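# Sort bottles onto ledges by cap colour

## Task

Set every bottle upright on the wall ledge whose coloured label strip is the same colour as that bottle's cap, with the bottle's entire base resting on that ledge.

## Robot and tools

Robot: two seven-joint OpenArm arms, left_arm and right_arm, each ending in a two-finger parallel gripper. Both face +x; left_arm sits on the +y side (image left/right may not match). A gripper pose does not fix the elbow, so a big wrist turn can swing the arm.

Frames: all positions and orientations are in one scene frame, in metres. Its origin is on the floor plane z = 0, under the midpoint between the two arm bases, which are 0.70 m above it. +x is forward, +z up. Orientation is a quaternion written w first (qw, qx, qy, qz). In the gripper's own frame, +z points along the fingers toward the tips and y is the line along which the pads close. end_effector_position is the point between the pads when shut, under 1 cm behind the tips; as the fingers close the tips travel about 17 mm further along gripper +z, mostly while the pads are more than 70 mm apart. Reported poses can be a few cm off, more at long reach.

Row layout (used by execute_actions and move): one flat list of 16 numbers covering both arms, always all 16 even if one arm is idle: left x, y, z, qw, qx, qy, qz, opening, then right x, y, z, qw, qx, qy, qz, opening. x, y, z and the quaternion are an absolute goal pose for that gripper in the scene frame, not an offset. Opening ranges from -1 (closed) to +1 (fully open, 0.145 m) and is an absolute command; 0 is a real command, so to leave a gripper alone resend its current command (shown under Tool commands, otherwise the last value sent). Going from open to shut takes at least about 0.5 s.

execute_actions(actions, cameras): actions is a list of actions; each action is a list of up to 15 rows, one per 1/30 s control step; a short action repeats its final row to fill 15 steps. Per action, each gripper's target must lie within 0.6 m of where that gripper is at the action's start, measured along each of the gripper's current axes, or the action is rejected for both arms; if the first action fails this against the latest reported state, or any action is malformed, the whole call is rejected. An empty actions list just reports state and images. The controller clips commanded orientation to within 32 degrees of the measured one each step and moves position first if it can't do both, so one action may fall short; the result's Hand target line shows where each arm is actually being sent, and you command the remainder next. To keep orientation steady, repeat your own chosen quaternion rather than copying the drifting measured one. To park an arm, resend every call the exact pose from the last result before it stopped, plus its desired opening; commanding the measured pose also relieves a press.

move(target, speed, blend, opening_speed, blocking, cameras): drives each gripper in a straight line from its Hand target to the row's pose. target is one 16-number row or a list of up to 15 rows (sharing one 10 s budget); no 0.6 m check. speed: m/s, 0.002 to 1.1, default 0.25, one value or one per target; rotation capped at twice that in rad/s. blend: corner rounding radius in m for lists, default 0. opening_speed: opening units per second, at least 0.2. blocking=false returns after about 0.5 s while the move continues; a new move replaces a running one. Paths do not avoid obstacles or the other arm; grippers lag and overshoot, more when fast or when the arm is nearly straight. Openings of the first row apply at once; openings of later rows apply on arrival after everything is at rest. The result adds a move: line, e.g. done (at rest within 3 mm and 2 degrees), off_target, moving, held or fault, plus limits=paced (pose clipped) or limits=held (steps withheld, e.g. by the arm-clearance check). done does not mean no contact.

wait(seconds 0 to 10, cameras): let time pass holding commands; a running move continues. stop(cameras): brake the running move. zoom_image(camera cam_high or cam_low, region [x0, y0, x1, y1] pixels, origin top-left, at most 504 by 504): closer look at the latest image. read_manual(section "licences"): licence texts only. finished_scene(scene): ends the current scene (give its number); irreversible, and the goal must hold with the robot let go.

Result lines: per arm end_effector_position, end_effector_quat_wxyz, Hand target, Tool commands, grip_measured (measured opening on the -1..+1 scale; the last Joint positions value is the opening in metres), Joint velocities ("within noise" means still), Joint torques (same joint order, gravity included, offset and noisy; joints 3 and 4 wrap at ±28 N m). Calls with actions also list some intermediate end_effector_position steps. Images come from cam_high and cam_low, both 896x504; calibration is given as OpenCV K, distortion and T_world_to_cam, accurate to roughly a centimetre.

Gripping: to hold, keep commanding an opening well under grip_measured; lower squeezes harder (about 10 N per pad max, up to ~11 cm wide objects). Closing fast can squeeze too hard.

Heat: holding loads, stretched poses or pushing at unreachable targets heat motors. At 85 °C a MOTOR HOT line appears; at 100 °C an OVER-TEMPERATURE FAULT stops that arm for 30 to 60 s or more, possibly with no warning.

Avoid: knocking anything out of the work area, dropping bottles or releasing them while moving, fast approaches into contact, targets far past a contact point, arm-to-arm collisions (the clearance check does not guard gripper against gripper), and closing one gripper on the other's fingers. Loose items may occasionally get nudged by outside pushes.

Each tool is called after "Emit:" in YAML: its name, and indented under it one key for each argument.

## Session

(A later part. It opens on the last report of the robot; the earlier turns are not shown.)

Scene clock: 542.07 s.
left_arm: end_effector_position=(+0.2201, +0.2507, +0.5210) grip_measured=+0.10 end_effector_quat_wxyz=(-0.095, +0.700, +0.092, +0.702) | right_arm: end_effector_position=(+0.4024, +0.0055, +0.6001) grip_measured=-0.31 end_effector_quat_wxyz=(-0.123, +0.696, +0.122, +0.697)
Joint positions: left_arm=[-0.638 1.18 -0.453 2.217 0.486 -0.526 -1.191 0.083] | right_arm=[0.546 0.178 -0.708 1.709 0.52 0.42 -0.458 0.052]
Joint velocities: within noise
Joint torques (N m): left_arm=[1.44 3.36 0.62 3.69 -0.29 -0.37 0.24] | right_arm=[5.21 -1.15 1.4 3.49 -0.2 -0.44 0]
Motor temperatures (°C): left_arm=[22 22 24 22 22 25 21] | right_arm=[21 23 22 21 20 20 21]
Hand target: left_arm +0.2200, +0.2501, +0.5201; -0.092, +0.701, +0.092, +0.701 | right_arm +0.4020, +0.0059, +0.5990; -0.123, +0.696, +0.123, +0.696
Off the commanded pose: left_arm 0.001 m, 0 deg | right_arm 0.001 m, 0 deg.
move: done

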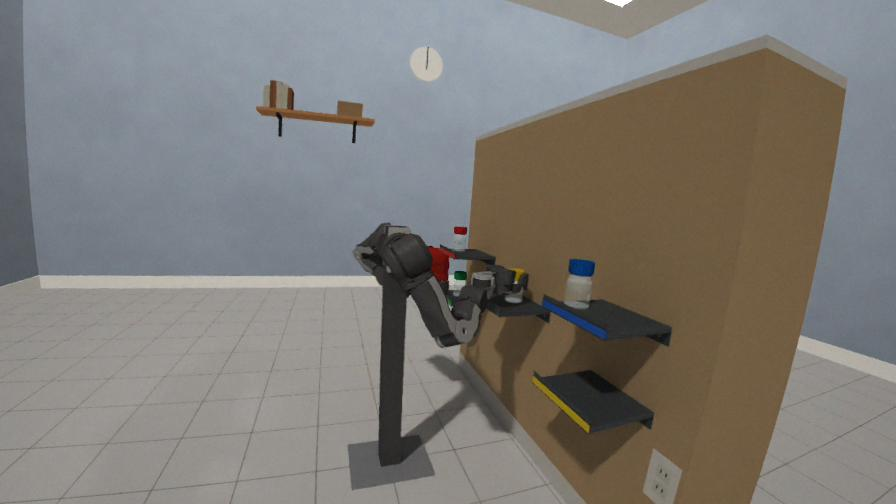

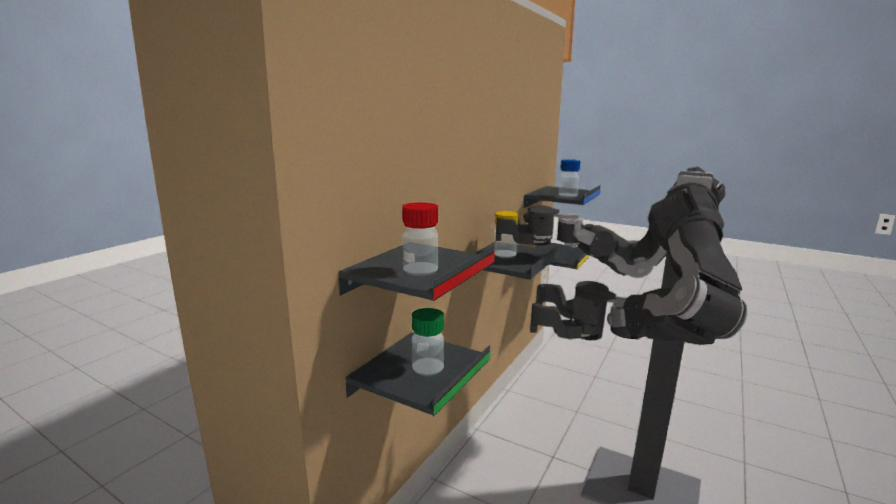

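Emit:
move:
  target:
    - [0.22,0.25,0.52,-0.0923,0.701,0.0923,0.701,0.1,0.402,0.006,0.601,-0.1228,0.6964,0.1228,0.6964,-0.8]
    - [0.22,0.25,0.52,-0.0923,0.701,0.0923,0.701,0.1,0.402,0.006,0.645,-0.1228,0.6964,0.1228,0.6964,-0.8]
    - [0.22,0.25,0.52,-0.0923,0.701,0.0923,0.701,0.1,0.28,-0.06,0.645,-0.0616,0.7044,0.0616,0.7044,-0.8]
    - [0.22,0.25,0.52,-0.0923,0.701,0.0923,0.701,0.1,0.235,-0.19,0.60,0,0.7071,0,0.7071,-0.8]
    - [0.22,0.25,0.52,-0.0923,0.701,0.0923,0.701,0.1,0.225,-0.29,0.54,0.0616,0.7044,-0.0616,0.7044,-0.8]
    - [0.22,0.25,0.52,-0.0923,0.701,0.0923,0.701,0.1,0.245,-0.35,0.535,0.1228,0.6964,-0.1228,0.6964,-0.8]
  blend: [0,0,0.02,0.03,0.03,0]
  speed: [0.05,0.07,0.15,0.2,0.2,0.15]

Emit:
zoom_image:
  camera: "cam_low"
  region: [480, 170, 640, 290]

Emit:
zoom_image:
  camera: "cam_high"
  region: [430, 220, 680, 430]

Scene clock: 565.27 s.
left_arm: end_effector_position=(+0.2202, +0.2506, +0.5210) grip_measured=+0.10 end_effector_quat_wxyz=(-0.094, +0.700, +0.092, +0.702) | right_arm: end_effector_position=(+0.2445, -0.3515, +0.5340) grip_measured=-0.31 end_effector_quat_wxyz=(+0.126, +0.698, -0.125, +0.694)
Joint positions: left_arm=[-0.638 1.18 -0.453 2.217 0.486 -0.526 -1.191 0.083] | right_arm=[-1.134 1.222 0.322 2.013 0.982 -0.638 -0.747 0.052]
Joint velocities: within noise
Joint torques (N m): left_arm=[1.41 3.36 0.64 3.69 -0.29 -0.37 0.23] | right_arm=[1.07 2.89 2.92 2.26 -0.32 -0.47 0.14]
Motor temperatures (°C): left_arm=[22 22 23 22 22 25 21] | right_arm=[22 23 22 21 20 20 21]
Hand target: left_arm +0.2201, +0.2500, +0.5201; -0.092, +0.701, +0.092, +0.701 | right_arm +0.2450, -0.3501, +0.5350; +0.123, +0.696, -0.123, +0.696
Off the commanded pose: left_arm 0.001 m, 0 deg | right_arm 0.002 m, 1 deg.
move: done

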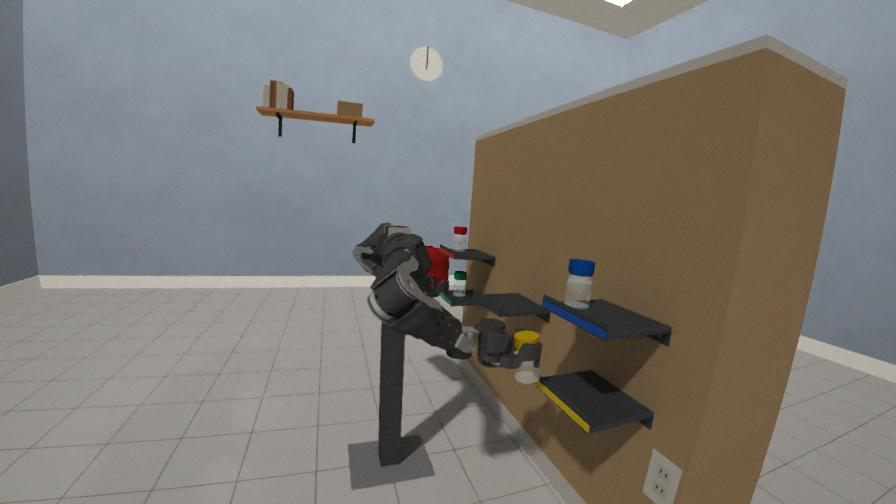

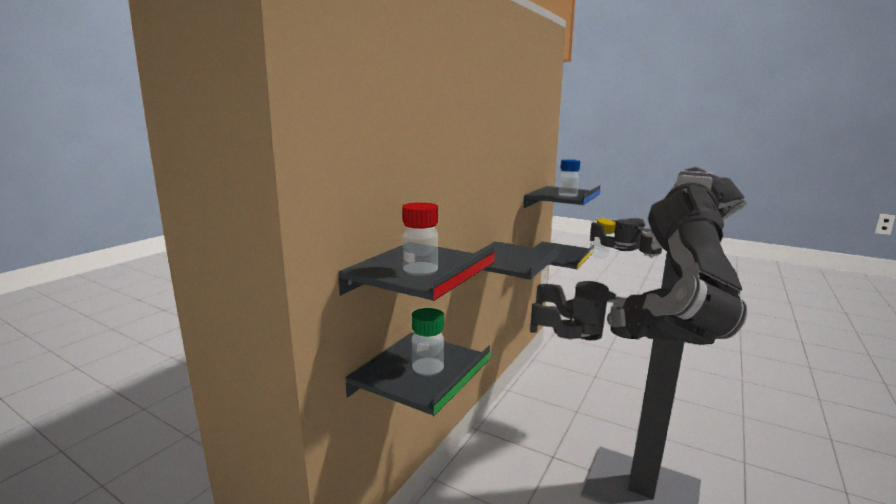

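Scaled by 3.150 from the camera's 896x504 image, which has a finer 1280x720 frame.

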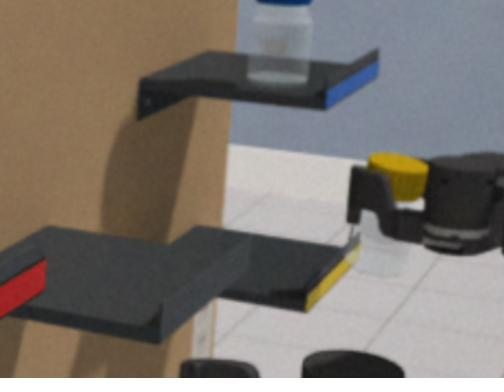

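Scaled by 2.016 from the camera's 896x504 image, which has a finer 1280x720 frame.

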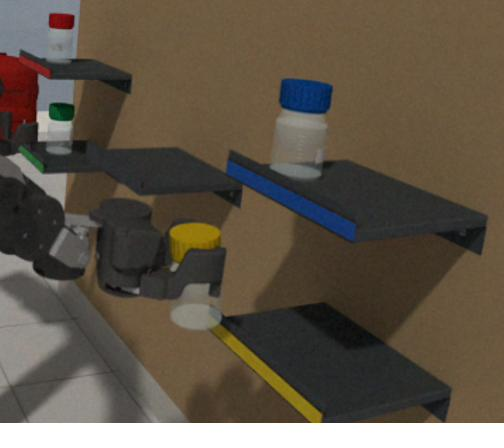

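Emit:
move:
  target:
    - [0.22,0.25,0.52,-0.0923,0.701,0.0923,0.701,0.1,0.25,-0.355,0.54,0.1228,0.6964,-0.1228,0.6964,-0.8]
    - [0.22,0.25,0.52,-0.0923,0.701,0.0923,0.701,0.1,0.375,-0.395,0.54,0.1228,0.6964,-0.1228,0.6964,-0.8]
    - [0.22,0.25,0.52,-0.0923,0.701,0.0923,0.701,0.1,0.375,-0.395,0.515,0.1228,0.6964,-0.1228,0.6964,-0.8]
    - [0.22,0.25,0.52,-0.0923,0.701,0.0923,0.701,0.1,0.375,-0.395,0.492,0.1228,0.6964,-0.1228,0.6964,-0.8]
  speed: [0.1,0.12,0.1,0.025]

Emit:
zoom_image:
  camera: "cam_low"
  region: [480, 170, 640, 290]

Emit:
zoom_image:
  camera: "cam_high"
  region: [500, 250, 680, 430]

Scene clock: 580.47 s.
left_arm: end_effector_position=(+0.2202, +0.2506, +0.5210) grip_measured=+0.10 end_effector_quat_wxyz=(-0.094, +0.700, +0.092, +0.702) | right_arm: end_effector_position=(+0.3760, -0.3975, +0.5023) grip_measured=-0.55 end_effector_quat_wxyz=(+0.127, +0.684, -0.123, +0.708)
Joint positions: left_arm=[-0.638 1.18 -0.453 2.217 0.486 -0.526 -1.191 0.083] | right_arm=[0.16 0.956 -0.411 1.254 1.015 -0.385 -0.321 0.034]
Joint velocities: within noise
Joint torques (N m): left_arm=[1.44 3.34 0.62 3.69 -0.29 -0.37 0.23] | right_arm=[3.1 4.92 1.48 1.31 0.12 0.06 0.18]
Motor temperatures (°C): left_arm=[22 22 23 22 22 25 21] | right_arm=[21 23 22 21 20 20 21]
Hand target: left_arm +0.2201, +0.2500, +0.5201; -0.092, +0.701, +0.092, +0.701 | right_arm +0.3747, -0.3948, +0.4921; +0.123, +0.696, -0.123, +0.696
Off the commanded pose: left_arm 0.001 m, 0 deg | right_arm 0.011 m, 2 deg.
move: off_target (right_arm)

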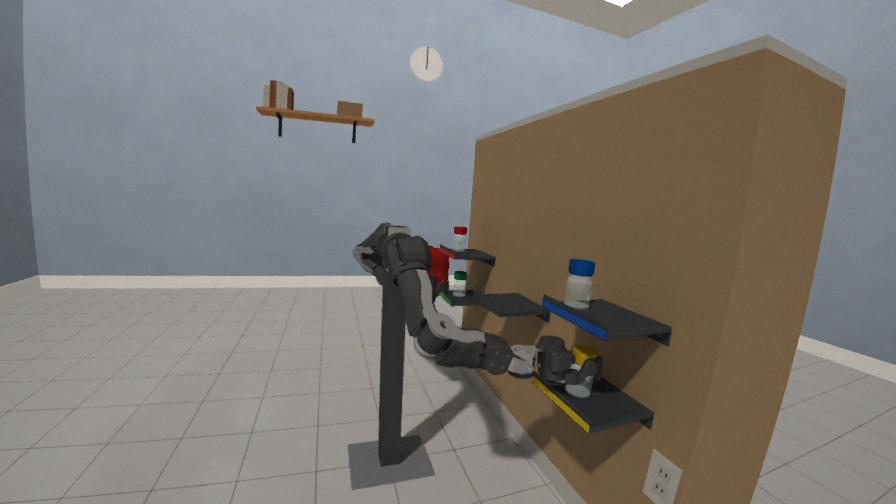

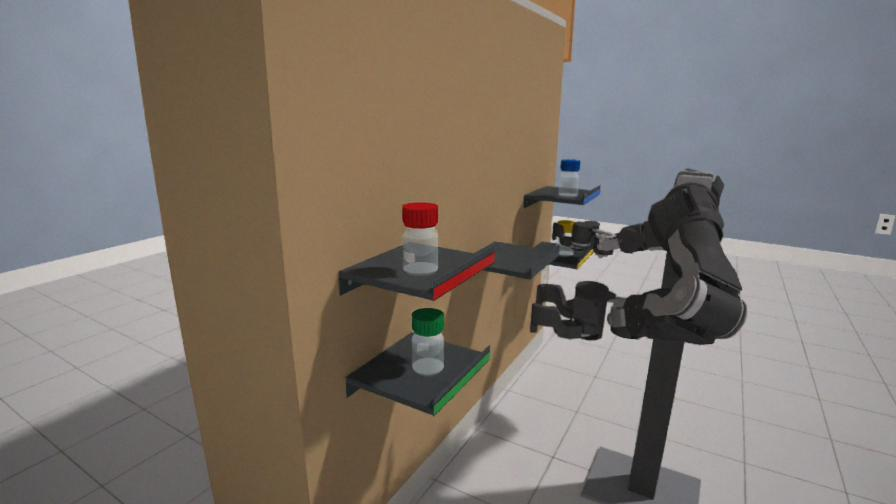

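Scaled by 3.150 from the camera's 896x504 image, which has a finer 1280x720 frame.

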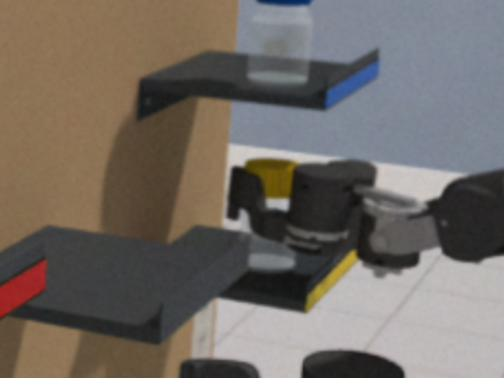

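Scaled by 2.800 from the camera's 896x504 image, which has a finer 1280x720 frame.

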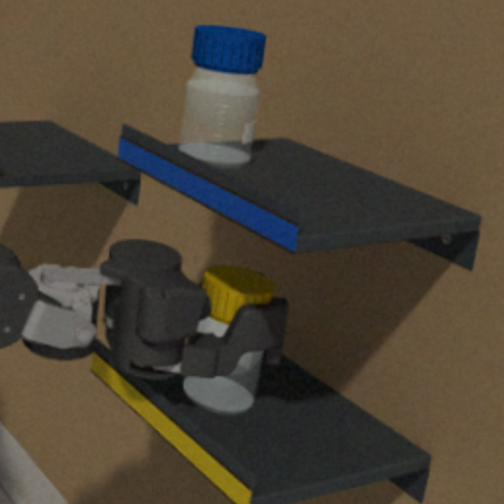

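Emit:
move:
  target:
    - [0.22,0.25,0.52,-0.0923,0.701,0.0923,0.701,0.1,0.375,-0.395,0.499,0.1228,0.6964,-0.1228,0.6964,-0.8]
    - [0.22,0.25,0.52,-0.0923,0.701,0.0923,0.701,0.1,0.375,-0.395,0.501,0.1228,0.6964,-0.1228,0.6964,0.2]
    - [0.22,0.25,0.52,-0.0923,0.701,0.0923,0.701,0.1,0.345,-0.384,0.501,0.1228,0.6964,-0.1228,0.6964,0.2]
    - [0.22,0.25,0.52,-0.0923,0.701,0.0923,0.701,0.1,0.24,-0.346,0.501,0.1228,0.6964,-0.1228,0.6964,0.2]
  speed: [0.03,0.05,0.05,0.15]
  opening_speed: 0.8

Emit:
zoom_image:
  camera: "cam_low"
  region: [480, 140, 640, 290]

Emit:
zoom_image:
  camera: "cam_high"
  region: [500, 240, 680, 430]

Emit:
zoom_image:
  camera: "cam_low"
  region: [330, 180, 530, 420]

Scene clock: 599.47 s.
left_arm: end_effector_position=(+0.2202, +0.2506, +0.5210) grip_measured=+0.10 end_effector_quat_wxyz=(-0.094, +0.700, +0.092, +0.702) | right_arm: end_effector_position=(+0.2401, -0.3452, +0.4998) grip_measured=+0.20 end_effector_quat_wxyz=(+0.121, +0.699, -0.121, +0.695)
Joint positions: left_arm=[-0.638 1.18 -0.453 2.217 0.486 -0.526 -1.191 0.083] | right_arm=[-0.856 1.128 0.007 1.899 0.869 -0.664 -0.718 0.09]
Joint velocities: within noise
Joint torques (N m): left_arm=[1.44 3.36 0.64 3.67 -0.29 -0.37 0.23] | right_arm=[0.73 3.47 3.55 2.33 -0.28 -0.44 -0.11]
Motor temperatures (°C): left_arm=[22 22 23 23 22 25 21] | right_arm=[21 24 23 20 20 20 21]
Hand target: left_arm +0.2201, +0.2500, +0.5201; -0.092, +0.701, +0.092, +0.701 | right_arm +0.2400, -0.3459, +0.5010; +0.123, +0.696, -0.123, +0.696
Off the commanded pose: left_arm 0.001 m, 0 deg | right_arm 0.001 m, 0 deg.
move: done

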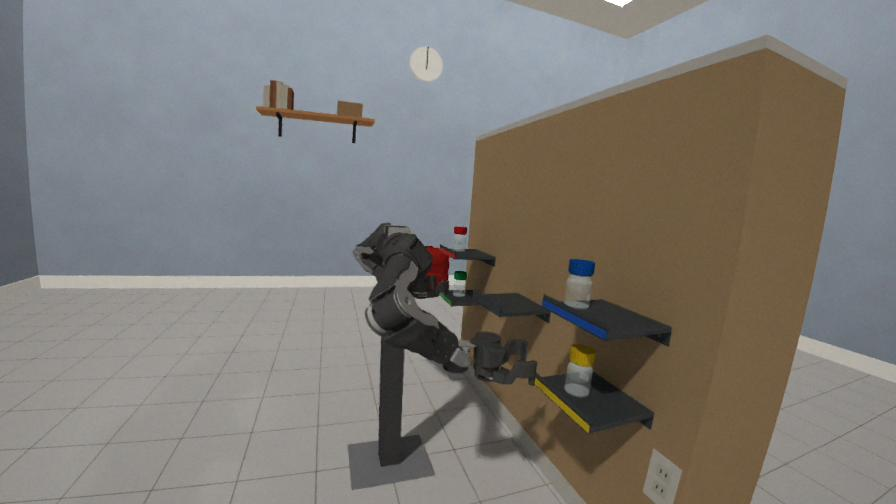

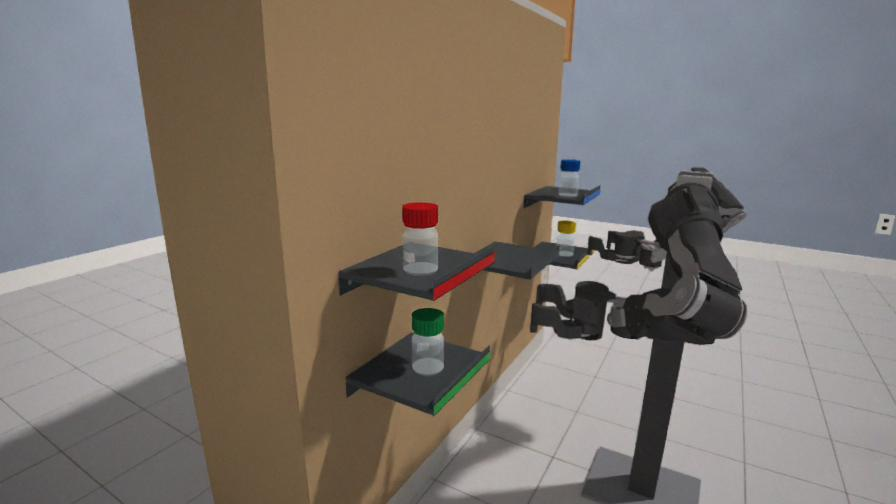

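Scaled by 3.150 from the camera's 896x504 image, which has a finer 1280x720 frame.

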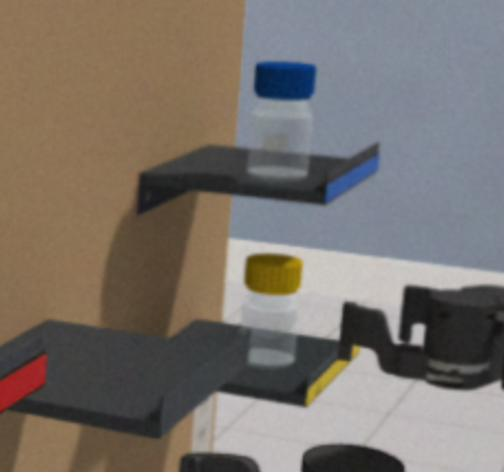

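Scaled by 2.653 from the camera's 896x504 image, which has a finer 1280x720 frame.

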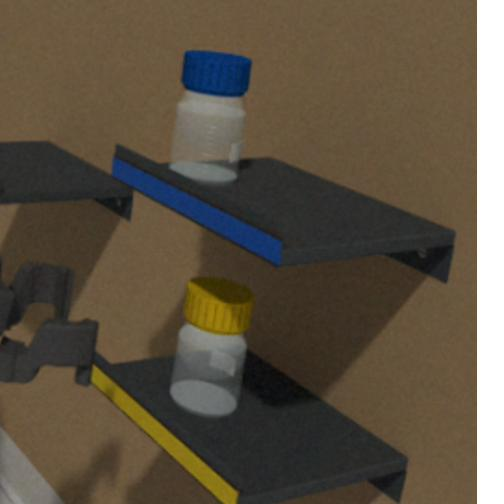

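Scaled by 2.100 from the camera's 896x504 image, which has a finer 1280x720 frame.

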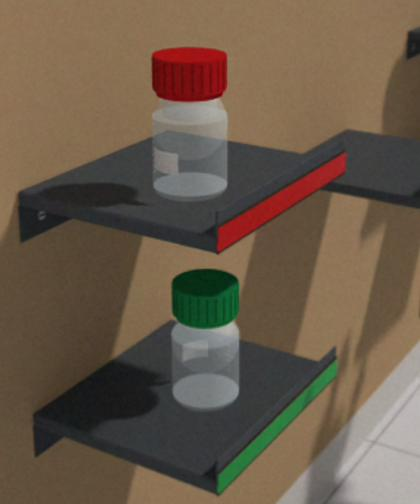

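Emit:
finished_scene:
  scene: 2

The scene is finished: the task was done.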